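# Move bottle TB from fridge bin to bench, shut door

## Task

Find which of the four bottles in the refrigerator's bin carries the letters TB. Lift that one out and set it upright on the bench, keep the remaining three upright inside the refrigerator, and close the refrigerator door. If no bottle is marked TB, take nothing out, close the door, and press the CALL key on the operator panel far enough that it latches down.

## Robot and tools

ROBOT. Two arms, left_arm and right_arm, each ride a carriage on one floor track: left_rail (always the one at larger y) carries left_arm, right_rail carries right_arm. Each arm has six joints in this order: shoulder pan, shoulder lift, elbow, wrist 1, wrist 2, wrist 3, plus a gripper. An arm's base sits at x = 0, y = its carriage's position_m, z = 0.04 m, pointing toward +x.

FRAME. All reported positions use one table-fixed frame in metres: z = 0 is the table top, +z up, +x the direction the arms face, +y to their left. The track lies along y at x = 0; the table edge is at x = 0.17. Orientations are quaternions w,x,y,z. On the gripper, fingers point along its own +z and close along its own y; end_effector_position is the spot between the pads when shut, and the fingertips extend roughly 33 mm past it (only 9 mm when wide open). A housing projects about 10 cm toward the gripper's +x.

execute_actions. Argument actions is a list holding one action (empty list = just report). An action may have rows, steps, until, and left_rail/right_rail commands. rows: 1 to 15 rows, each used for one control step of 1/30 s. Every row is a single list of 18 numbers, each in [-1, 1], covering both arms: left_arm's 6 joint values, then its gripper position, force_limit, speed; then the same 9 for right_arm. Joint values are offsets, not poses: they count from the Joint targets shown when the action starts (not from the previous row), scaled so 1.0 = 1.481 rad for pan and lift and 2.222 rad for elbow and the three wrists. Sending the same offset in a later call moves the joint further. Stated joint ranges: pan and lift and wrists -6.283 to 6.283 rad, elbow -3.142 to 3.142; asking more than 0.010 rad beyond one gets the call refused. steps: 1 to 450 (default 15), not fewer than the rows; after the last row the arm keeps heading to that row's target, so long reaches need more steps. Joint target speed is capped (about 2.09 rad/s shoulders, 3.14 others) and targets may lag, so big motions can take several calls.

Gripper numbers are absolute commands, not offsets: position +1 = open 140 mm, about -0.8 = pads touching, -1 = close until blocked. force_limit -1..+1 sets squeeze (about 14 N at -1, 40 N at 0, 58 N at +1); speed -1..+1 sets closing rate (about 30, 140, 250 mm/s). Both start at +1. To leave a gripper unchanged, repeat its previous three numbers; 0 is a real command.

until ends an action early when rail conditions hold, e.g. {"right_rail": {"position_status": ["!=", "moving"]}} or {"all": {"status": "ended"}}; numbers need a comparison (=, !=, <, <=, >, >=).

Rails. {"left_rail": {"position_m": y}} sends the carriage to an absolute y in metres: left_rail -0.8 to 1.5, right_rail -1.5 to 0.8. speed_m_s 0.01 to 1; acceleration_factor 0.1 to 1; {"stop": true} brakes. Keep carriages at least 0.78 m apart. Let a carriage finish before positioning its gripper precisely or ending the scene.

move. target is one 18-number row or a list of up to 15 rows, same layout and scaling; every row's offsets count from the same Joint targets. speed: rad/s for the joint with the longest travel, 0.01 to 3.14, default 0.5 (one number or one per target). blend: corner rounding in rad. stop_force: 4 to 120 N, ends an arm's path on contact; use with slow speed; omit it when lifting off something pressed. zero: reset force baseline first (default true). blocking=false returns early; then use wait or stop before new rows. The result adds a move: line (done, off_target, held, fault, moving; limits=held if steps were withheld).

Other tools: wait(seconds 0 to 10); stop() brakes a running move; zoom_image(camera, region [x0, y0, x1, y1] in pixels, up to 504 by 504); zero_wrist_force(arm); finished_scene(scene 1). Cameras: cam_high, cam_low, cam_bench_left, cam_bench_mid, cam_bench_right, cam_left_wrist, cam_right_wrist (672x504); the cameras argument picks which to return, [] for none.

RESULTS. Joint positions/velocities/targets: per arm, rail (m) then six joints (rad). Joint torques are total drive output, positive toward larger angles. Wrist force/torque are in the gripper's own axes. object_status: 0 moving, 1 blocked while opening, 2 blocked while closing (a grip), 3 reached target or pads met. position_measured is in counts: 3 open, about 139 = 60 mm, 230 pads closed. position_status: moving, done, contact_stop, time_out, stopped, stopped_with_arm, stopped_for_other_arm, stopped_for_other_carriage; position_answer taken/not_taken. Lines like "joint command not followed" or "joint sent to its limit" mean the clearance check or range capped a command.

CAUTIONS. Grip bottles with the outer quarter of the pads; nearer the palm the fingers fold and may hold loosely. Pressing fingertips straight into a surface folds them. Confirm object_status 2 before lifting. Anything that falls off the table, including onto the track, fails the task; do not drop or release moving parts. Avoid hard impacts, arm-to-arm contact, and forces near 150 N or joint torque limits (elbow 132, wrists 47.5 N m), which halt the arm for 10 s. Limit leverage on the wrist and long holds with stretched arms, which overheat motors.

Each tool is called after ">>>" by a JSON object that holds its "fn" and its "kwargs", one argument or row to a line.

## Session

>>> {"fn": "execute_actions", "kwargs": {
  "actions": []
}}

Scene clock: 0.00 s.
left_arm: end_effector_position=(+0.3563, +1.3944, +0.5790) position_measured=3 object_status=3 end_effector_quat_wxyz=(+0.000, +0.000, +1.000, +0.000) | right_arm: end_effector_position=(+0.3563, -1.2601, +0.5790) position_measured=3 object_status=3 end_effector_quat_wxyz=(+0.000, +0.000, +1.000, +0.000)
Joint positions: left_arm=[1.316 -0.281 -2.157 1.821 -1.235 -1.571 -0.28] | right_arm=[-1.339 -0.28 -2.157 1.821 -1.235 -1.571 -0.281]
Joint velocities: within noise
Joint torques (N m): no reading
Wrist force (N): no reading
Wrist torque (N m): no reading
Wrist force, peak (N): no reading
Joint targets: left_arm=[1.316 -0.281 -2.157 1.821 -1.235 -1.571 -0.280] | right_arm=[-1.339 -0.280 -2.157 1.821 -1.235 -1.571 -0.281]
Tool commands: left_gripper/position=+1.0 left_gripper/force_limit=+1.0 left_gripper/speed=+1.0 right_gripper/position=+1.0 right_gripper/force_limit=+1.0 right_gripper/speed=+1.0
left_rail: position_m=1.316 position_status=done
right_rail: position_m=-1.339 position_status=done

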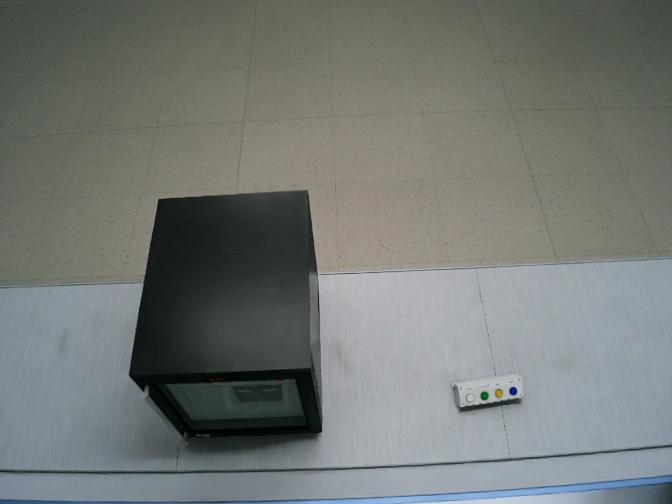

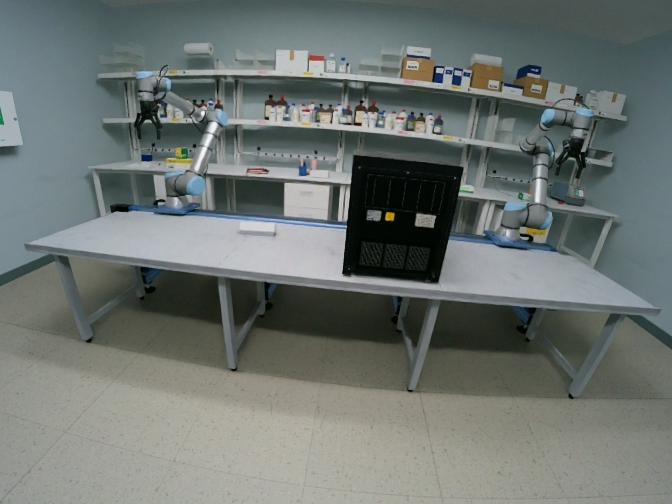

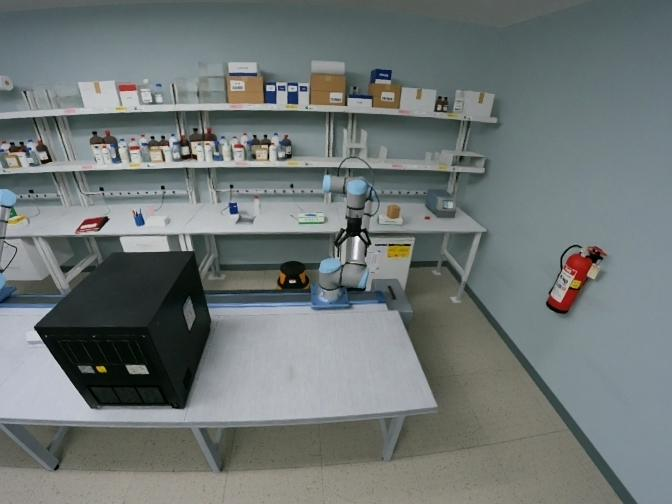

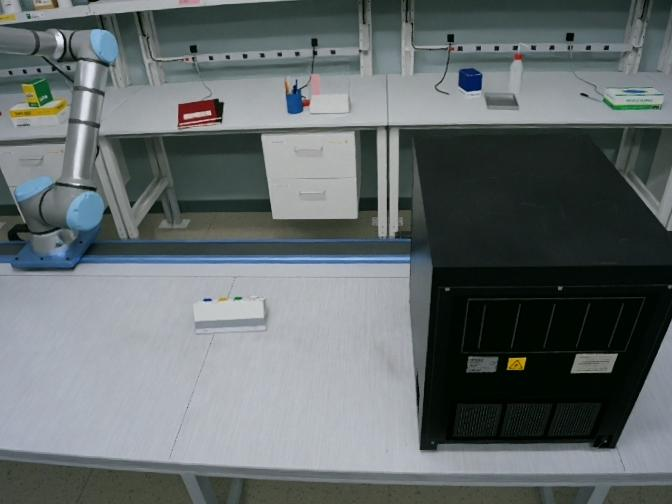

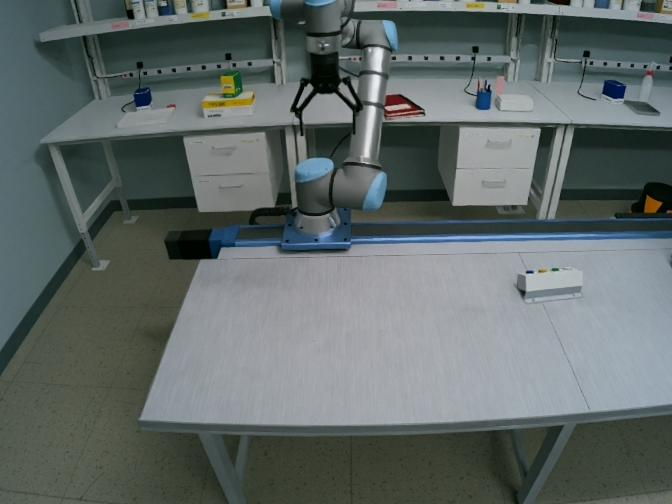

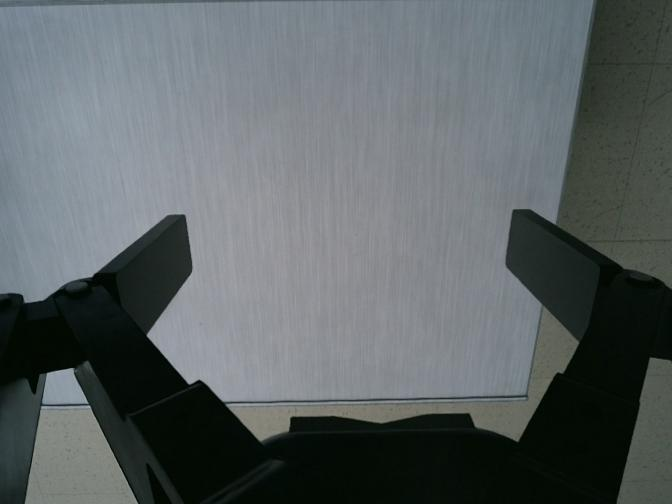

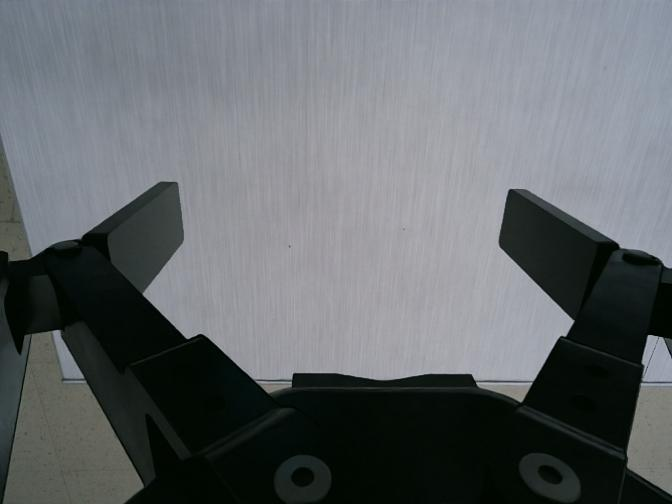

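>>> {"fn": "zoom_image", "kwargs": {
  "camera": "cam_high",
  "region": [110, 340, 350, 480]
}}

>>> {"fn": "zoom_image", "kwargs": {
  "camera": "cam_high",
  "region": [430, 360, 550, 430]
}}

>>> {"fn": "zoom_image", "kwargs": {
  "camera": "cam_bench_mid",
  "region": [380, 100, 672, 480]
}}

Scaled by 2.100 from the camera's 672x504 image, which has a finer 960x720 frame.

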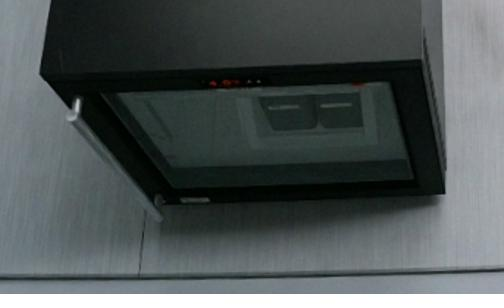

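Scaled by 4.200 from the camera's 672x504 image, which has a finer 960x720 frame.

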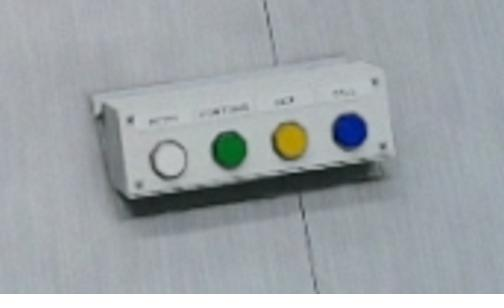

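Scaled by 1.326 from the camera's 672x504 image, which has a finer 960x720 frame.

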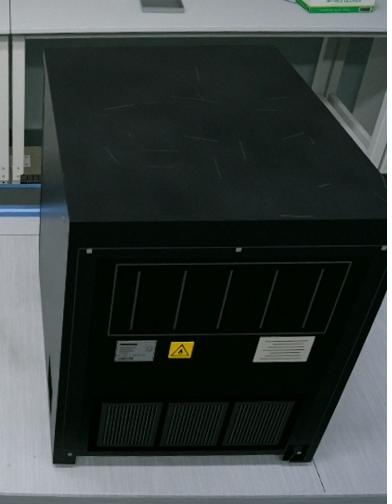

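>>> {"fn": "zoom_image", "kwargs": {
  "camera": "cam_high",
  "region": [190, 370, 320, 440]
}}

>>> {"fn": "zoom_image", "kwargs": {
  "camera": "cam_high",
  "region": [120, 360, 220, 450]
}}

Scaled by 3.877 from the camera's 672x504 image, which has a finer 960x720 frame.

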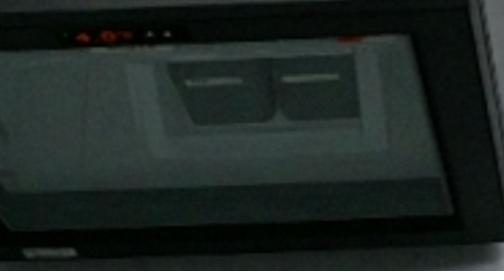

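Scaled by 5.040 from the camera's 672x504 image, which has a finer 960x720 frame.

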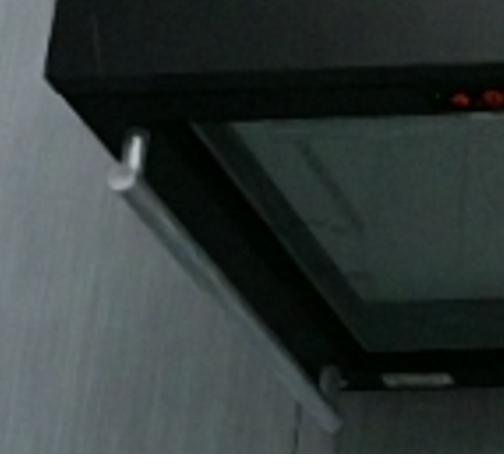

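>>> {"fn": "execute_actions", "kwargs": {
  "actions": [
    {"left_rail": {"position_m": 1.1}, "steps": 90, "until": {"left_rail": {"position_status": ["!=", "moving"]}}}
  ],
  "cameras": []
}}

>>> {"fn": "move", "kwargs": {
  "target": [-0.99, 0, 0, 0, 0, 0, 1, 1, 1, 0, 0, 0, 0, 0, 0, 1, 1, 1],
  "speed": 1.0,
  "cameras": ["cam_left_wrist"]
}}

Scene clock: 164.03 s.
left_arm: end_effector_position=(+0.3563, +1.1786, +0.5790) position_measured=3 object_status=3 end_effector_quat_wxyz=(+0.000, +0.000, +1.000, +0.000) | right_arm: end_effector_position=(+0.3563, -1.2601, +0.5790) position_measured=3 object_status=3 end_effector_quat_wxyz=(+0.000, +0.000, +1.000, +0.000)
Joint positions: left_arm=[1.1 -0.281 -2.157 1.821 -1.235 -1.571 -0.28] | right_arm=[-1.339 -0.28 -2.157 1.821 -1.235 -1.571 -0.28]
Joint torques (N m): left_arm=[4.16 4.05 -54.05 -4.59 -0.75 0.35] | right_arm=[2.13 2.74 -45.84 -4.73 -1.23 -0.14]
Wrist force (N): left_arm=[-0.2 0.0 -0.9] | right_arm=[0.0 -0.4 -0.6]
Wrist torque (N m): left_arm=[0.00 0.05 0.00] | right_arm=[-0.08 0.00 0.01]
Wrist force, peak (N): left_arm=[-0.5 4.2 -0.2] | right_arm=[-0.4 -0.4 -0.7]
Joint targets: left_arm=[1.100 -0.281 -2.157 1.821 -1.235 -1.571 -0.280] | right_arm=[-1.339 -0.280 -2.157 1.821 -1.235 -1.571 -0.281]
Tool commands: left_gripper/position=+1.0 left_gripper/force_limit=+1.0 left_gripper/speed=+1.0 right_gripper/position=+1.0 right_gripper/force_limit=+1.0 right_gripper/speed=+1.0
left_rail: position_m=1.100 position_status=done
right_rail: position_m=-1.339 position_status=done
No camera images: "cameras" was empty.

Scene clock: 166.23 s.
left_arm: end_effector_position=(+0.1153, +0.7538, +0.5790) position_measured=3 object_status=3 end_effector_quat_wxyz=(+0.000, +0.669, +0.743, +0.000) | right_arm: end_effector_position=(+0.3563, -1.2601, +0.5790) position_measured=3 object_status=3 end_effector_quat_wxyz=(+0.000, +0.000, +1.000, +0.000)
Joint positions: left_arm=[1.1 -1.747 -2.157 1.821 -1.235 -1.571 -0.28] | right_arm=[-1.339 -0.28 -2.157 1.821 -1.235 -1.571 -0.28]
Joint torques (N m): left_arm=[-9.35 4.87 -53.29 -4.81 -0.35 0.18] | right_arm=[-1.11 2.18 -46.46 -4.59 -0.78 -0.17]
Wrist force (N): left_arm=[-0.5 0.0 -0.5] | right_arm=[0.0 -0.1 -0.2]
Wrist torque (N m): left_arm=[0.01 0.09 -0.06] | right_arm=[-0.01 0.00 0.01]
Wrist force, peak (N): left_arm=[-1.9 -2.8 -0.3] | right_arm=[-0.2 -0.6 -0.5]
Joint targets: left_arm=[1.100 -1.747 -2.157 1.821 -1.235 -1.571 -0.280] | right_arm=[-1.339 -0.280 -2.157 1.821 -1.235 -1.571 -0.281]
left_rail: position_m=1.100 position_status=done
right_rail: position_m=-1.339 position_status=done
move: done
camera_calibration:
cam_left_wrist: T_world_to_cam=[[0.994973, 0.100035, 0.00471617, -0.189086], [0.0910832, -0.923507, 0.372612, 0.463971], [0.0416295, -0.370309, -0.927975, 0.992825], [0, 0, 0, 1]] pos_world=[0.104545, 0.815048, 0.749328]
Images, in order (width x height): cam_left_wrist 672x504.

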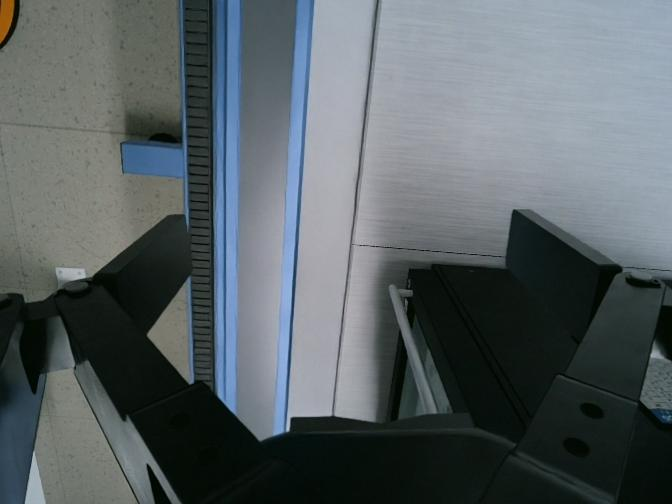

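>>> {"fn": "move", "kwargs": {
  "target": [
    [-0.338, 0, 0, 0, 0, 0, 1, 1, 1, 0, 0, 0, 0, 0, 0, 1, 1, 1],
    [-0.338, 0.794, -0.242, 0.42, 0.402, 0.126, 1, 1, 1, 0, 0, 0, 0, 0, 0, 1, 1, 1]
  ],
  "speed": 0.8,
  "blend": 0.1,
  "cameras": ["cam_left_wrist", "cam_high"]
}}

Scene clock: 173.37 s.
left_arm: end_effector_position=(-0.0789, +0.3002, +0.4399) position_measured=3 object_status=3 end_effector_quat_wxyz=(+0.000, +0.707, +0.000, +0.707) | right_arm: end_effector_position=(+0.3563, -1.2601, +0.5790) position_measured=3 object_status=3 end_effector_quat_wxyz=(+0.000, +0.000, +1.000, +0.000)
Joint positions: left_arm=[1.1 -2.248 -0.981 1.283 -0.302 -0.678 -0.001] | right_arm=[-1.339 -0.28 -2.157 1.821 -1.235 -1.571 -0.28]
Joint torques (N m): left_arm=[0.33 -69.54 -59.58 5.3 2.03 2.21] | right_arm=[-0.86 2.51 -47.41 -4.61 -0.54 -0.05]
Wrist force (N): left_arm=[-3.3 -1.1 -2.6] | right_arm=[-0.5 0.0 0.1]
Wrist torque (N m): left_arm=[0.12 0.64 -0.12] | right_arm=[-0.01 0.10 0.01]
Wrist force, peak (N): left_arm=[-7.3 0.9 -3.7] | right_arm=[-0.2 -0.4 -0.8]
Joint targets: left_arm=[1.100 -2.248 -0.981 1.283 -0.302 -0.678 -0.001] | right_arm=[-1.339 -0.280 -2.157 1.821 -1.235 -1.571 -0.281]
left_rail: position_m=1.100 position_status=done
right_rail: position_m=-1.339 position_status=done
move: done
camera_calibration:
cam_left_wrist: T_world_to_cam=[[-0.00389882, -0.999984, -0.00410591, 0.305427], [-0.372229, 0.00526214, -0.928126, 0.371393], [0.928133, -0.00209026, -0.372243, 0.418861], [0, 0, 0, 1]] pos_world=[-0.249324, 0.304343, 0.501872]
Images, in order (width x height): cam_high 672x504, cam_left_wrist 672x504.

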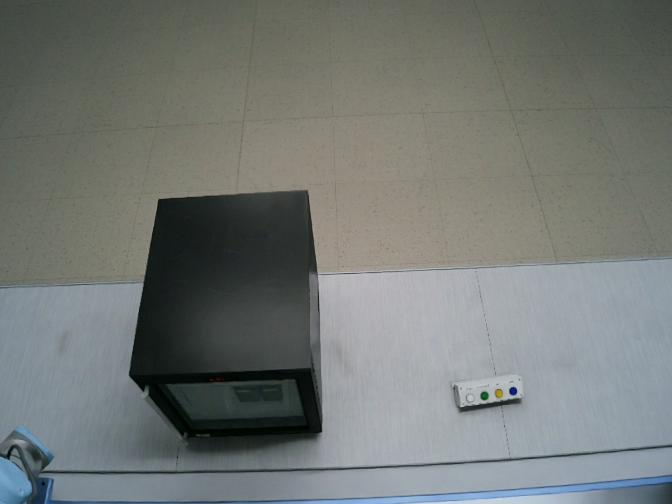

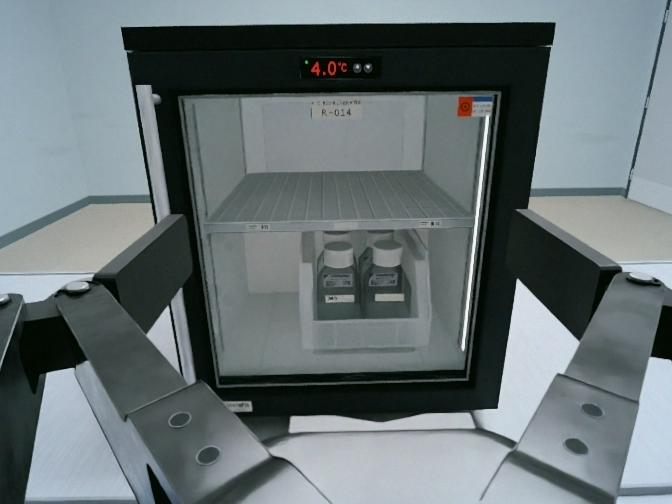

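>>> {"fn": "zoom_image", "kwargs": {
  "camera": "cam_left_wrist",
  "region": [290, 225, 440, 350]
}}

>>> {"fn": "zoom_image", "kwargs": {
  "camera": "cam_left_wrist",
  "region": [120, 70, 540, 420]
}}

Scaled by 3.360 from the camera's 672x504 image, which has a finer 960x720 frame.

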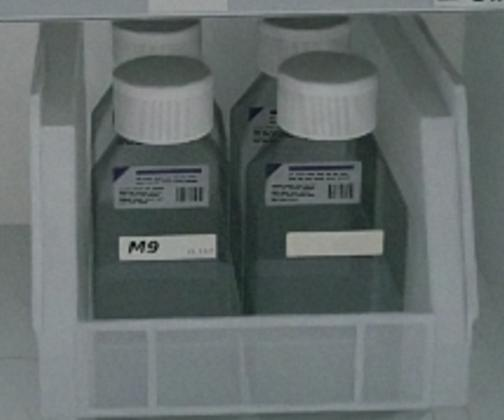

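Scaled by 1.200 from the camera's 672x504 image, which has a finer 960x720 frame.

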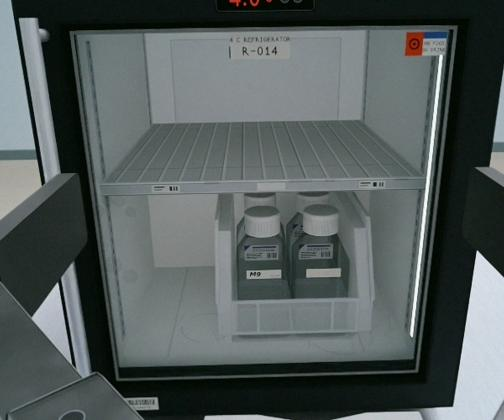

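>>> {"fn": "execute_actions", "kwargs": {
  "actions": [
    {"left_rail": {"position_m": 0.95}, "steps": 90, "until": {"left_rail": {"position_status": ["!=", "moving"]}}}
  ],
  "cameras": ["cam_left_wrist"]
}}

>>> {"fn": "zoom_image", "kwargs": {
  "camera": "cam_left_wrist",
  "region": [60, 30, 560, 420]
}}

>>> {"fn": "move", "kwargs": {
  "target": [
    [0.235, -0.62, 0.15, -0.444, -0.402, -0.65, 0.0, 0, 0, 0, 0, 0, 0, 0, 0, 1, 1, 1],
    [0.542, -0.62, 0.15, -0.444, -0.402, -0.65, 0.0, 0, 0, 0, 0, 0, 0, 0, 0, 1, 1, 1]
  ],
  "speed": 0.8,
  "blend": 0.1,
  "cameras": ["cam_left_wrist", "cam_high"]
}}

Scene clock: 290.27 s.
left_arm: end_effector_position=(-0.0789, +0.1501, +0.4398) position_measured=3 object_status=3 end_effector_quat_wxyz=(+0.000, +0.707, +0.000, +0.707) | right_arm: end_effector_position=(+0.3563, -1.2601, +0.5790) position_measured=3 object_status=3 end_effector_quat_wxyz=(+0.000, +0.000, +1.000, +0.000)
Joint positions: left_arm=[0.95 -2.248 -0.981 1.283 -0.302 -0.678 -0.001] | right_arm=[-1.339 -0.28 -2.157 1.821 -1.235 -1.571 -0.28]
Joint torques (N m): left_arm=[2.37 -94.24 -48.99 0.36 -0.64 2.2] | right_arm=[-0.18 2.82 -46.82 -5 -1.15 -0.51]
Wrist force (N): left_arm=[-3.7 -1.2 -2.3] | right_arm=[-0.2 -0.4 -0.4]
Wrist torque (N m): left_arm=[0.11 0.73 -0.12] | right_arm=[-0.08 0.04 0.01]
Wrist force, peak (N): left_arm=[-3.4 -5.8 -2.5] | right_arm=[-0.5 -0.4 -0.7]
Joint targets: left_arm=[0.950 -2.248 -0.981 1.283 -0.302 -0.678 -0.001] | right_arm=[-1.339 -0.280 -2.157 1.821 -1.235 -1.571 -0.281]
Tool commands: left_gripper/position=+1.0 left_gripper/force_limit=+1.0 left_gripper/speed=+1.0 right_gripper/position=+1.0 right_gripper/force_limit=+1.0 right_gripper/speed=+1.0
left_rail: position_m=0.950 position_status=done
right_rail: position_m=-1.339 position_status=done
camera_calibration:
cam_left_wrist: T_world_to_cam=[[-0.00400591, -0.999982, -0.0043865, 0.155542], [-0.372052, 0.00556204, -0.928195, 0.372028], [0.928203, -0.00208626, -0.372068, 0.418401], [0, 0, 0, 1]] pos_world=[-0.249325, 0.154343, 0.501671]
Images, in order (width x height): cam_left_wrist 672x504.

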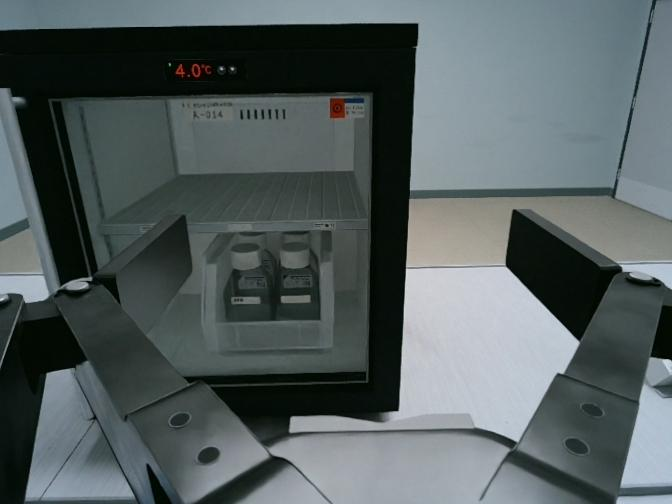

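Scaled by 1.008 from the camera's 672x504 image, which has a finer 960x720 frame.

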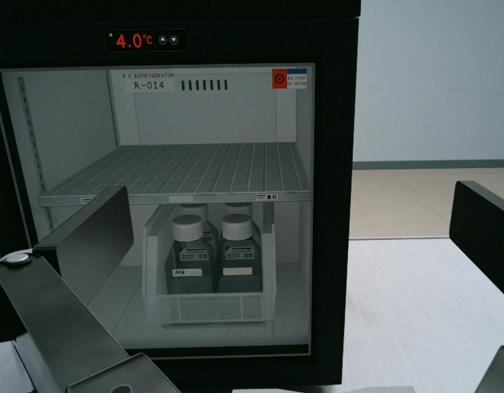

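Scene clock: 293.37 s.
left_arm: end_effector_position=(+0.2319, +0.5044, +0.6195) position_measured=129 object_status=3 end_effector_quat_wxyz=(+0.000, +0.000, +1.000, +0.000) | right_arm: end_effector_position=(+0.3563, -1.2601, +0.5790) position_measured=3 object_status=3 end_effector_quat_wxyz=(+0.000, +0.000, +1.000, +0.000)
Joint positions: left_arm=[0.95 -1.445 -1.899 1.616 -1.288 -1.571 -1.445] | right_arm=[-1.339 -0.28 -2.157 1.821 -1.235 -1.571 -0.28]
Joint torques (N m): left_arm=[16.86 -30.19 -38.92 -8.12 -1.99 -2.07] | right_arm=[0.98 3.68 -46.15 -4.82 -1 -0.39]
Wrist force (N): left_arm=[-0.6 0.2 -0.8] | right_arm=[-0.2 -0.2 -0.4]
Wrist torque (N m): left_arm=[-0.01 0.19 -0.06] | right_arm=[-0.05 0.04 0.01]
Wrist force, peak (N): left_arm=[-5.2 -0.9 -4.9] | right_arm=[0.2 -0.4 -0.6]
Joint targets: left_arm=[0.950 -1.445 -1.899 1.616 -1.288 -1.571 -1.445] | right_arm=[-1.339 -0.280 -2.157 1.821 -1.235 -1.571 -0.281]
left_rail: position_m=0.950 position_status=done
right_rail: position_m=-1.339 position_status=done
move: done
camera_calibration:
cam_left_wrist: T_world_to_cam=[[0.00457843, 0.999979, 0.00461687, -0.50447], [0.928043, -0.00596855, 0.372425, -0.448776], [0.372445, 0.00257953, -0.928051, 0.668458], [0, 0, 0, 1]] pos_world=[0.16983, 0.500056, 0.789827]
Images, in order (width x height): cam_high 672x504, cam_left_wrist 672x504.

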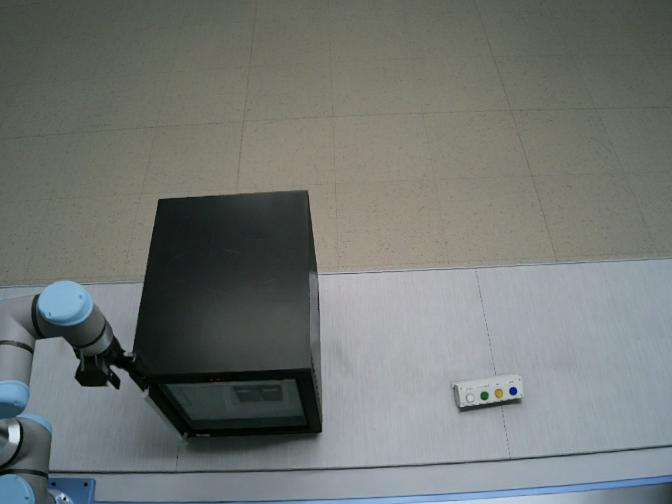

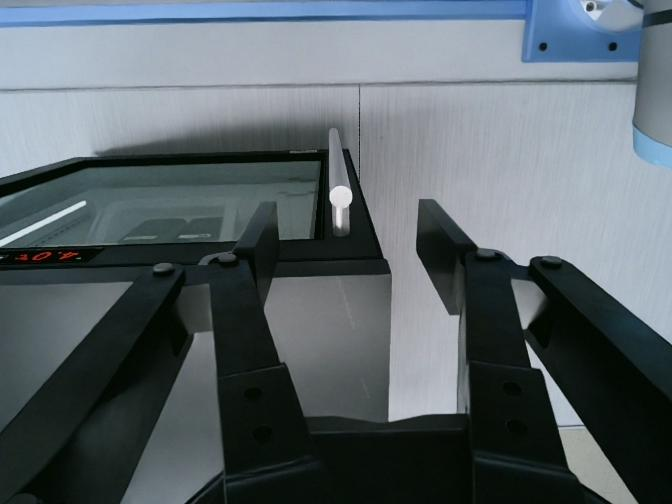

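>>> {"fn": "move", "kwargs": {
  "target": [0.0085, -0.0197, 0.1042, -0.091, 0, 0.0057, 0.0, 0, 0, 0, 0, 0, 0, 0, 0, 1, 1, 1],
  "speed": 0.25,
  "stop_force": 20,
  "cameras": ["cam_left_wrist", "cam_high"]
}}

Scene clock: 320.13 s.
left_arm: end_effector_position=(+0.2381, +0.5034, +0.4999) position_measured=129 object_status=3 end_effector_quat_wxyz=(+0.000, +0.000, +1.000, +0.000) | right_arm: end_effector_position=(+0.3563, -1.2601, +0.5790) position_measured=3 object_status=3 end_effector_quat_wxyz=(+0.000, +0.000, +1.000, +0.000)
Joint positions: left_arm=[0.95 -1.432 -1.928 1.848 -1.491 -1.571 -1.432] | right_arm=[-1.339 -0.28 -2.157 1.821 -1.235 -1.571 -0.28]
Joint torques (N m): left_arm=[15.98 -35.43 -40.64 -8.36 1.13 2.36] | right_arm=[-0.14 3.24 -47 -4.94 -1.46 -0.66]
Wrist force (N): left_arm=[-0.9 0.4 -1.2] | right_arm=[0.1 0.0 0.0]
Wrist torque (N m): left_arm=[0.07 0.12 -0.16] | right_arm=[0.01 -0.03 0.00]
Wrist force, peak (N): left_arm=[-0.8 0.7 -2.3] | right_arm=[-0.5 -0.1 -0.8]
Joint targets: left_arm=[0.950 -1.432 -1.928 1.848 -1.491 -1.571 -1.432] | right_arm=[-1.339 -0.280 -2.157 1.821 -1.235 -1.571 -0.281]
left_rail: position_m=0.950 position_status=done
right_rail: position_m=-1.339 position_status=done
move: done
camera_calibration:
cam_left_wrist: T_world_to_cam=[[0.00441347, 0.999979, 0.0047678, -0.503019], [0.928044, -0.00587166, 0.372425, -0.410135], [0.372445, 0.00278104, -0.92805, 0.555018], [0, 0, 0, 1]] pos_world=[0.176129, 0.499056, 0.670228]
Images, in order (width x height): cam_high 672x504, cam_left_wrist 672x504.

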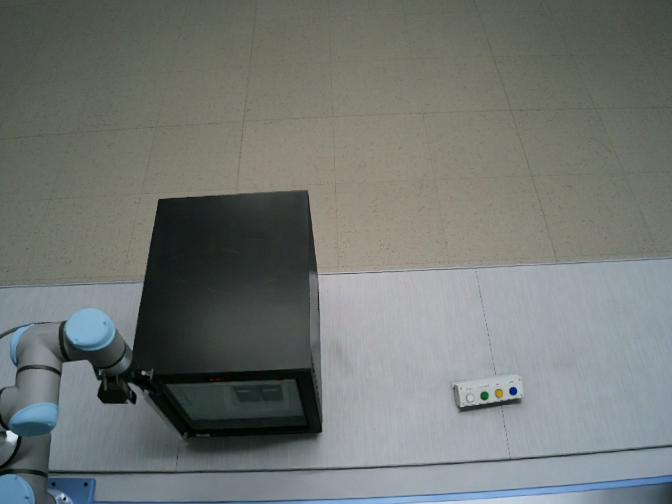

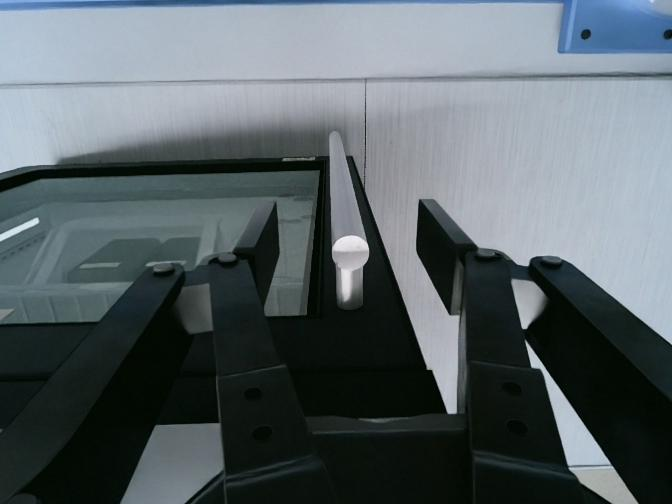

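>>> {"fn": "execute_actions", "kwargs": {
  "actions": [
    {"rows": [[0, 0, 0, 0, 0, 0, -1, 0.3, -1, 0, 0, 0, 0, 0, 0, 1, 1, 1]], "steps": 90}
  ],
  "cameras": ["cam_left_wrist"]
}}

Scene clock: 330.53 s.
left_arm: end_effector_position=(+0.2381, +0.5034, +0.4999) position_measured=210 object_status=2 end_effector_quat_wxyz=(+0.000, +0.000, +1.000, +0.000) | right_arm: end_effector_position=(+0.3563, -1.2601, +0.5790) position_measured=3 object_status=3 end_effector_quat_wxyz=(+0.000, +0.000, +1.000, +0.000)
Joint positions: left_arm=[0.95 -1.432 -1.928 1.848 -1.491 -1.571 -1.432] | right_arm=[-1.339 -0.28 -2.157 1.821 -1.235 -1.571 -0.28]
Joint torques (N m): left_arm=[17.45 -34.25 -43.84 3.55 0.38 2.32] | right_arm=[-1.41 4.81 -45.24 -5.49 -1.69 -1.26]
Wrist force (N): left_arm=[-2.7 -14.4 1.0] | right_arm=[-0.4 0.0 -0.4]
Wrist torque (N m): left_arm=[0.36 0.11 -0.17] | right_arm=[0.01 0.09 0.01]
Wrist force, peak (N): left_arm=[-2.8 -15.1 1.3] | right_arm=[-0.5 -0.2 -0.8]
Joint targets: left_arm=[0.950 -1.432 -1.928 1.848 -1.491 -1.571 -1.432] | right_arm=[-1.339 -0.280 -2.157 1.821 -1.235 -1.571 -0.281]
left_rail: position_m=0.950 position_status=done
right_rail: position_m=-1.339 position_status=done
camera_calibration:
cam_left_wrist: T_world_to_cam=[[0.00441347, 0.999979, 0.0047678, -0.503019], [0.928044, -0.00587166, 0.372425, -0.410135], [0.372445, 0.00278104, -0.92805, 0.555018], [0, 0, 0, 1]] pos_world=[0.176129, 0.499056, 0.670228]
Images, in order (width x height): cam_left_wrist 672x504.

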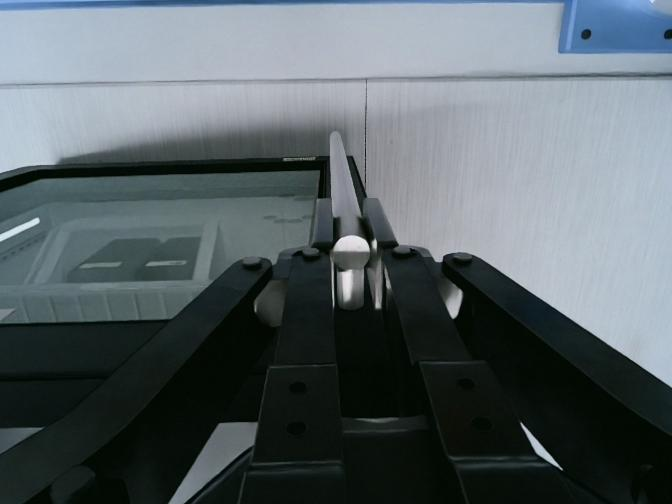

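>>> {"fn": "move", "kwargs": {
  "target": [
    [-0.0544, -0.0129, 0.0051, 0.0036, 0, -0.0755, -1, 0.3, -1, 0, 0, 0, 0, 0, 0, 1, 1, 1],
    [-0.1078, -0.0182, 0.0072, 0.005, 0, -0.1504, -1, 0.3, -1, 0, 0, 0, 0, 0, 0, 1, 1, 1],
    [-0.1587, -0.0159, 0.0063, 0.0045, 0, -0.2236, -1, 0.3, -1, 0, 0, 0, 0, 0, 0, 1, 1, 1],
    [-0.2047, -0.0064, 0.0024, 0.0019, 0, -0.2936, -1, 0.3, -1, 0, 0, 0, 0, 0, 0, 1, 1, 1]
  ],
  "speed": 0.25,
  "blend": [0.05, 0.05, 0.05, 0],
  "cameras": ["cam_left_wrist", "cam_high"]
}}

Scene clock: 368.40 s.
left_arm: end_effector_position=(+0.0949, +0.4582, +0.5002) position_measured=210 object_status=2 end_effector_quat_wxyz=(+0.000, -0.174, +0.985, +0.000) | right_arm: end_effector_position=(+0.3563, -1.2601, +0.5790) position_measured=3 object_status=3 end_effector_quat_wxyz=(+0.000, +0.000, +1.000, +0.000)
Joint positions: left_arm=[0.95 -1.735 -1.938 1.853 -1.486 -1.571 -2.084] | right_arm=[-1.339 -0.28 -2.157 1.821 -1.235 -1.571 -0.28]
Joint torques (N m): left_arm=[-11.08 -4.22 -80.32 -9.27 1.23 -1.91] | right_arm=[-0.64 3.1 -46.31 -5.92 -1.84 -0.62]
Wrist force (N): left_arm=[-2.0 -1.4 13.1] | right_arm=[-0.3 -0.2 0.0]
Wrist torque (N m): left_arm=[-0.13 0.41 0.10] | right_arm=[-0.04 0.06 0.00]
Wrist force, peak (N): left_arm=[0.3 23.0 2.9] | right_arm=[-0.4 -0.3 -0.8]
Joint targets: left_arm=[0.950 -1.735 -1.938 1.853 -1.486 -1.571 -2.085] | right_arm=[-1.339 -0.280 -2.157 1.821 -1.235 -1.571 -0.281]
left_rail: position_m=0.950 position_status=done
right_rail: position_m=-1.339 position_status=done
move: done
camera_calibration:
cam_left_wrist: T_world_to_cam=[[-0.337861, 0.941184, 0.00476716, -0.397773], [0.874024, 0.311866, 0.372588, -0.418093], [0.349187, 0.13005, -0.927985, 0.552655], [0, 0, 0, 1]] pos_world=[0.0380509, 0.432894, 0.670528]
Images, in order (width x height): cam_high 672x504, cam_left_wrist 672x504.

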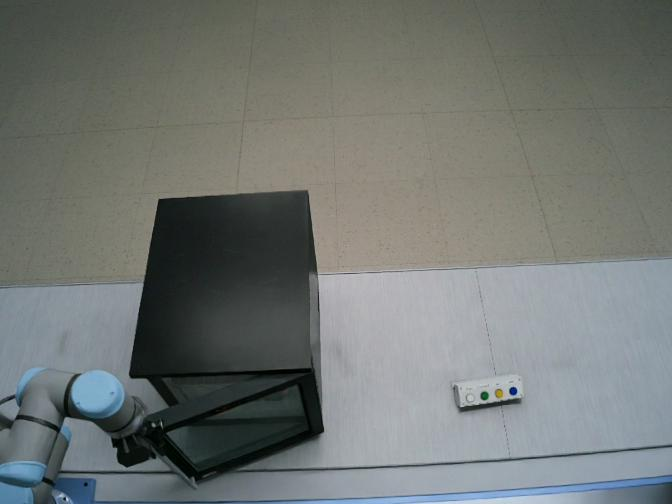

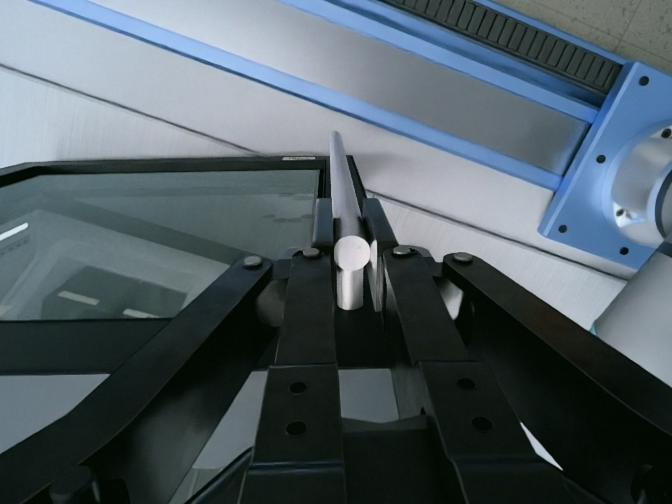

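>>> {"fn": "move", "kwargs": {
  "target": [
    [-0.0404,0.0172,-0.0069,-0.0045,0,-0.0658,-1,0.3,-1,0,0,0,0,0,0,1,1,1],
    [-0.0739,0.0396,-0.0167,-0.0096,0,-0.1274,-1,0.3,-1,0,0,0,0,0,0,1,1,1],
    [-0.1008,0.0674,-0.0296,-0.0152,0,-0.1846,-1,0.3,-1,0,0,0,0,0,0,1,1,1],
    [-0.1215,0.0995,-0.0454,-0.0208,0,-0.2377,-1,0.3,-1,0,0,0,0,0,0,1,1,1],
    [-0.1364,0.1348,-0.0642,-0.0256,0,-0.2869,-1,0.3,-1,0,0,0,0,0,0,1,1,1],
    [-0.1461,0.1728,-0.0856,-0.0294,0,-0.3327,-1,0.3,-1,0,0,0,0,0,0,1,1,1],
    [-0.1516,0.2124,-0.1098,-0.0317,0,-0.3755,-1,0.3,-1,0,0,0,0,0,0,1,1,1],
    [-0.1532,0.2535,-0.1365,-0.0324,0,-0.4159,-1,0.3,-1,0,0,0,0,0,0,1,1,1],
    [-0.1518,0.2954,-0.1656,-0.0312,0,-0.4542,-1,0.3,-1,0,0,0,0,0,0,1,1,1],
    [-0.1475,0.3382,-0.1972,-0.0281,0,-0.4907,-1,0.3,-1,0,0,0,0,0,0,1,1,1],
    [-0.1410,0.3814,-0.2311,-0.0230,0,-0.5256,-1,0.3,-1,0,0,0,0,0,0,1,1,1],
    [-0.1325,0.4253,-0.2675,-0.0159,0,-0.5592,-1,0.3,-1,0,0,0,0,0,0,1,1,1],
    [-0.1223,0.4700,-0.3067,-0.0065,0,-0.5917,-1,0.3,-1,0,0,0,0,0,0,1,1,1],
    [-0.1108,0.5155,-0.3485,0.0050,0,-0.6233,-1,0.3,-1,0,0,0,0,0,0,1,1,1],
    [-0.0979,0.5620,-0.3935,0.0190,0,-0.6540,-1,0.3,-1,0,0,0,0,0,0,1,1,1]
  ],
  "speed": 0.25,
  "blend": 0.03,
  "stop_force": 70,
  "cameras": ["cam_left_wrist", "cam_high"]
}}

Scene clock: 438.50 s.
left_arm: end_effector_position=(-0.0056, +0.3850, +0.4999) position_measured=210 object_status=2 end_effector_quat_wxyz=(+0.000, -0.313, +0.950, +0.000) | right_arm: end_effector_position=(+0.3563, -1.2601, +0.5790) position_measured=3 object_status=3 end_effector_quat_wxyz=(+0.000, +0.000, +1.000, +0.000)
Joint positions: left_arm=[0.95 -1.894 -1.823 1.777 -1.524 -1.571 -2.53] | right_arm=[-1.339 -0.28 -2.157 1.821 -1.235 -1.571 -0.28]
Joint torques (N m): left_arm=[49.65 -14.73 -32.78 -12.24 27.64 2.46] | right_arm=[-0.77 4.67 -49.14 -5.79 -1.39 -1.25]
Wrist force (N): left_arm=[8.5 93.4 -36.0] | right_arm=[-0.3 -0.1 -0.4]
Wrist torque (N m): left_arm=[-1.08 0.56 -0.24] | right_arm=[-0.03 0.07 0.01]
Wrist force, peak (N): left_arm=[15.1 99.7 -36.8] | right_arm=[-0.4 0.2 -1.0]
Joint targets: left_arm=[0.950 -1.894 -1.823 1.777 -1.524 -1.571 -2.530] | right_arm=[-1.339 -0.280 -2.157 1.821 -1.235 -1.571 -0.281]
left_rail: position_m=0.950 position_status=done
right_rail: position_m=-1.339 position_status=done
move: contact (left_arm); path passed 3 of 15 targets; left_arm: the wrist 3 is farthest, 1.008 rad from its target
camera_calibration:
cam_left_wrist: T_world_to_cam=[[-0.590504, 0.807019, 0.00503659, -0.312681], [0.750004, 0.54646, 0.37266, -0.398436], [0.297991, 0.223835, -0.927954, 0.560667], [0, 0, 0, 1]] pos_world=[-0.0528847, 0.344572, 0.670329]
Images, in order (width x height): cam_high 672x504, cam_left_wrist 672x504.

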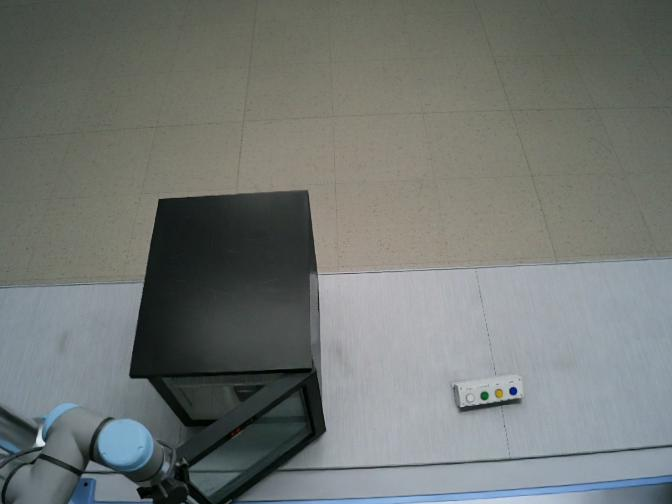

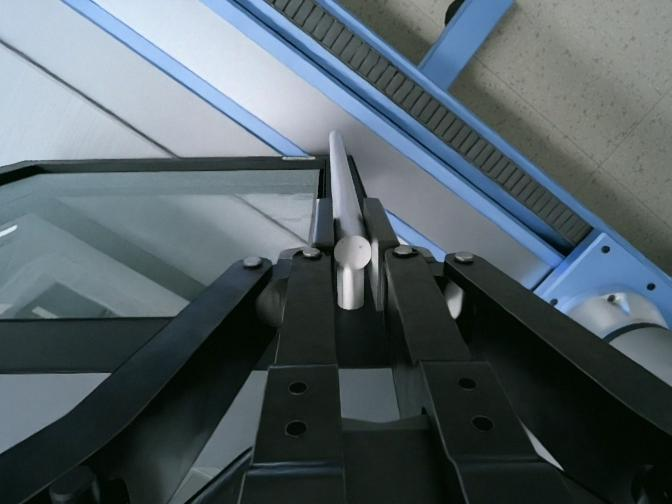

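>>> {"fn": "execute_actions", "kwargs": {
  "actions": [
    {"rows": [[0, 0, 0, 0, 0, 0, 0.0, 0, -0.9, 0, 0, 0, 0, 0, 0, 1, 1, 1]], "steps": 60}
  ],
  "cameras": ["cam_left_wrist"]
}}

>>> {"fn": "move", "kwargs": {
  "target": [
    [0.0009, 0.0099, -0.0847, 0.0778, 0, 0.0009, 0.0, 0, -0.9, 0, 0, 0, 0, 0, 0, 1, 1, 1],
    [0.0009, 0.0099, -0.0847, 0.0778, 0, 0.7079, 0.0, 0, -0.9, 0, 0, 0, 0, 0, 0, 1, 1, 1]
  ],
  "speed": 0.7,
  "blend": 0.02,
  "cameras": ["cam_left_wrist"]
}}

Scene clock: 511.50 s.
left_arm: end_effector_position=(-0.0056, +0.3850, +0.4999) position_measured=129 object_status=3 end_effector_quat_wxyz=(+0.000, -0.313, +0.950, +0.000) | right_arm: end_effector_position=(+0.3563, -1.2601, +0.5790) position_measured=3 object_status=3 end_effector_quat_wxyz=(+0.000, +0.000, +1.000, +0.000)
Joint positions: left_arm=[0.95 -1.894 -1.823 1.777 -1.524 -1.571 -2.53] | right_arm=[-1.339 -0.28 -2.157 1.821 -1.235 -1.571 -0.28]
Joint torques (N m): left_arm=[-10.13 -12.2 -70.55 -0.94 -2.06 2.16] | right_arm=[-1.62 4.57 -47.25 -6.21 -1.53 -1.8]
Wrist force (N): left_arm=[-0.6 1.2 -0.6] | right_arm=[0.0 -0.2 -0.5]
Wrist torque (N m): left_arm=[0.22 0.15 -0.19] | right_arm=[-0.04 -0.01 0.01]
Wrist force, peak (N): left_arm=[8.6 94.1 -36.1] | right_arm=[-0.5 -0.5 -0.7]
Joint targets: left_arm=[0.950 -1.894 -1.823 1.777 -1.524 -1.571 -2.530] | right_arm=[-1.339 -0.280 -2.157 1.821 -1.235 -1.571 -0.281]
left_rail: position_m=0.950 position_status=done
right_rail: position_m=-1.339 position_status=done
camera_calibration:
cam_left_wrist: T_world_to_cam=[[-0.590504, 0.807019, 0.00503659, -0.312681], [0.750004, 0.54646, 0.37266, -0.398436], [0.297991, 0.223835, -0.927954, 0.560667], [0, 0, 0, 1]] pos_world=[-0.0528847, 0.344572, 0.670329]
Images, in order (width x height): cam_left_wrist 672x504.

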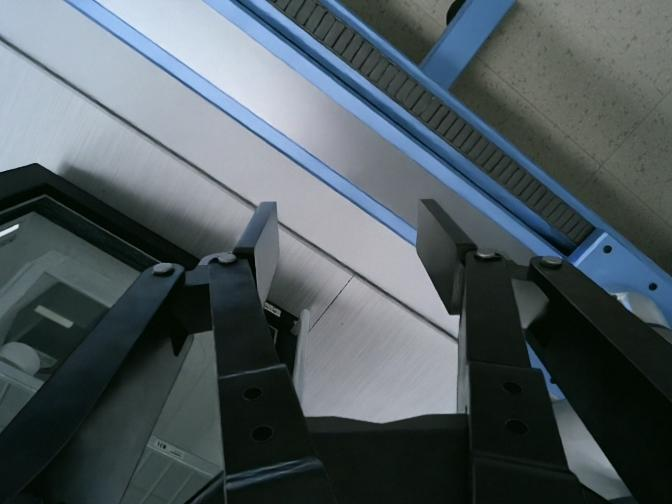

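Scene clock: 514.77 s.
left_arm: end_effector_position=(-0.0035, +0.3890, +0.6004) position_measured=129 object_status=3 end_effector_quat_wxyz=(+0.000, +0.451, +0.893, +0.000) | right_arm: end_effector_position=(+0.3563, -1.2601, +0.5790) position_measured=3 object_status=3 end_effector_quat_wxyz=(+0.000, +0.000, +1.000, +0.000)
Joint positions: left_arm=[0.95 -1.893 -1.809 1.589 -1.351 -1.571 -0.957] | right_arm=[-1.339 -0.28 -2.157 1.821 -1.235 -1.571 -0.28]
Joint torques (N m): left_arm=[18.59 -12.57 -69.46 -1.18 -1.35 1.74] | right_arm=[0.34 5.76 -47.3 -6.68 -2.18 -1.29]
Wrist force (N): left_arm=[-0.9 1.7 -0.6] | right_arm=[-0.3 0.2 -0.6]
Wrist torque (N m): left_arm=[0.29 0.26 -0.26] | right_arm=[0.03 0.08 0.01]
Wrist force, peak (N): left_arm=[-0.5 1.6 -3.7] | right_arm=[-0.6 -0.2 -0.7]
Joint targets: left_arm=[0.950 -1.893 -1.809 1.589 -1.351 -1.571 -0.957] | right_arm=[-1.339 -0.280 -2.157 1.821 -1.235 -1.571 -0.281]
left_rail: position_m=0.950 position_status=done
right_rail: position_m=-1.339 position_status=done
move: done
camera_calibration:
cam_left_wrist: T_world_to_cam=[[0.807395, 0.589995, 0.00433412, -0.225419], [0.546236, -0.750249, 0.372495, 0.0642437], [0.223022, -0.298383, -0.928024, 0.855236], [0, 0, 0, 1]] pos_world=[-0.0438267, 0.436383, 0.770726]
Images, in order (width x height): cam_left_wrist 672x504.

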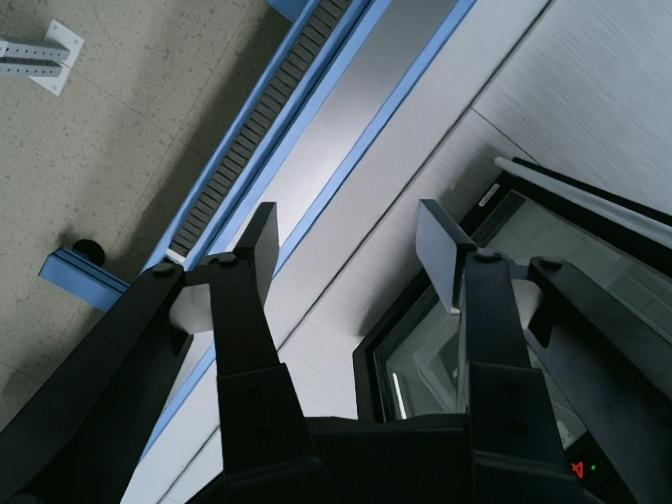

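>>> {"fn": "wait", "kwargs": {
  "seconds": 0.2,
  "cameras": ["cam_high", "cam_left_wrist"]
}}

>>> {"fn": "zoom_image", "kwargs": {
  "camera": "cam_high",
  "region": [100, 340, 352, 504]
}}

Scene clock: 519.37 s.
left_arm: end_effector_position=(-0.0035, +0.3890, +0.6004) position_measured=129 object_status=3 end_effector_quat_wxyz=(+0.000, +0.451, +0.893, +0.000) | right_arm: end_effector_position=(+0.3563, -1.2601, +0.5790) position_measured=3 object_status=3 end_effector_quat_wxyz=(+0.000, +0.000, +1.000, +0.000)
Joint positions: left_arm=[0.95 -1.893 -1.809 1.589 -1.351 -1.571 -0.957] | right_arm=[-1.339 -0.28 -2.157 1.821 -1.235 -1.571 -0.28]
Joint torques (N m): left_arm=[16.33 -14.53 -67.58 -1.71 -0.15 2.13] | right_arm=[1.68 6.61 -48.42 -6.16 -1.63 -1.85]
Wrist force (N): left_arm=[-0.6 1.9 -0.6] | right_arm=[-0.5 -0.4 -0.5]
Wrist torque (N m): left_arm=[0.33 0.21 -0.25] | right_arm=[-0.09 0.12 0.00]
Wrist force, peak (N): left_arm=[-0.9 2.7 -0.7] | right_arm=[-0.8 -0.2 -0.7]
Joint targets: left_arm=[0.950 -1.893 -1.809 1.589 -1.351 -1.571 -0.957] | right_arm=[-1.339 -0.280 -2.157 1.821 -1.235 -1.571 -0.281]
Tool commands: left_gripper/position=+0.0 left_gripper/force_limit=+0.0 left_gripper/speed=-0.9 right_gripper/position=+1.0 right_gripper/force_limit=+1.0 right_gripper/speed=+1.0
left_rail: position_m=0.950 position_status=done
right_rail: position_m=-1.339 position_status=done
wait: 0.20 s; at rest from the start
camera_calibration:
cam_left_wrist: T_world_to_cam=[[0.807516, 0.589829, 0.00441314, -0.225401], [0.546059, -0.750379, 0.372493, 0.0642939], [0.223018, -0.298384, -0.928025, 0.855237], [0, 0, 0, 1]] pos_world=[-0.0438264, 0.436382, 0.770727]
Images, in order (width x height): cam_high 672x504, cam_left_wrist 672x504.

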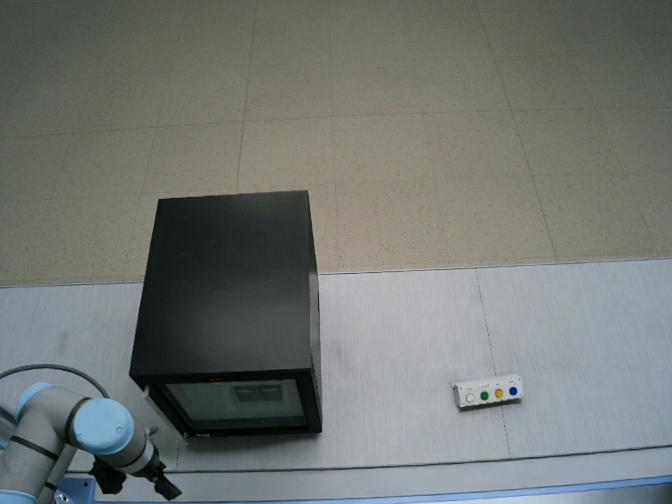

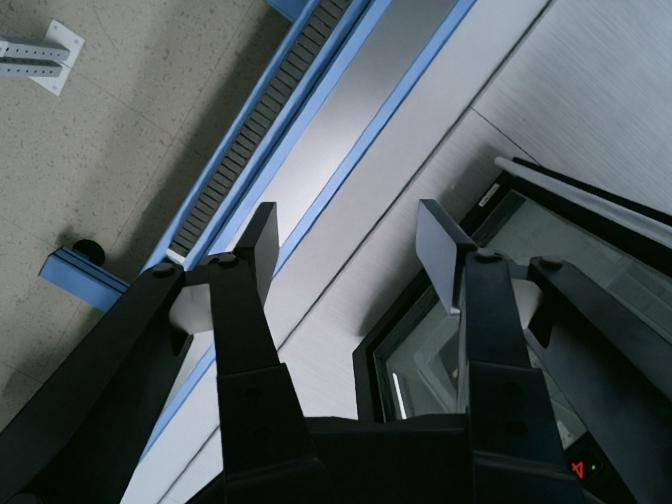

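Scaled by 2.000 from the camera's 672x504 image, which has a finer 960x720 frame.

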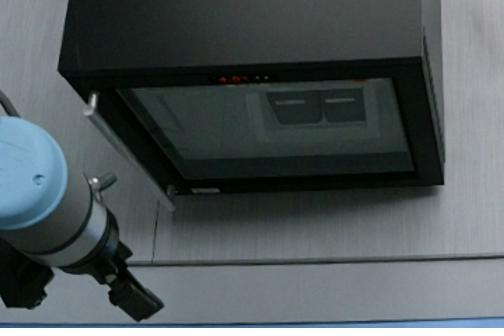

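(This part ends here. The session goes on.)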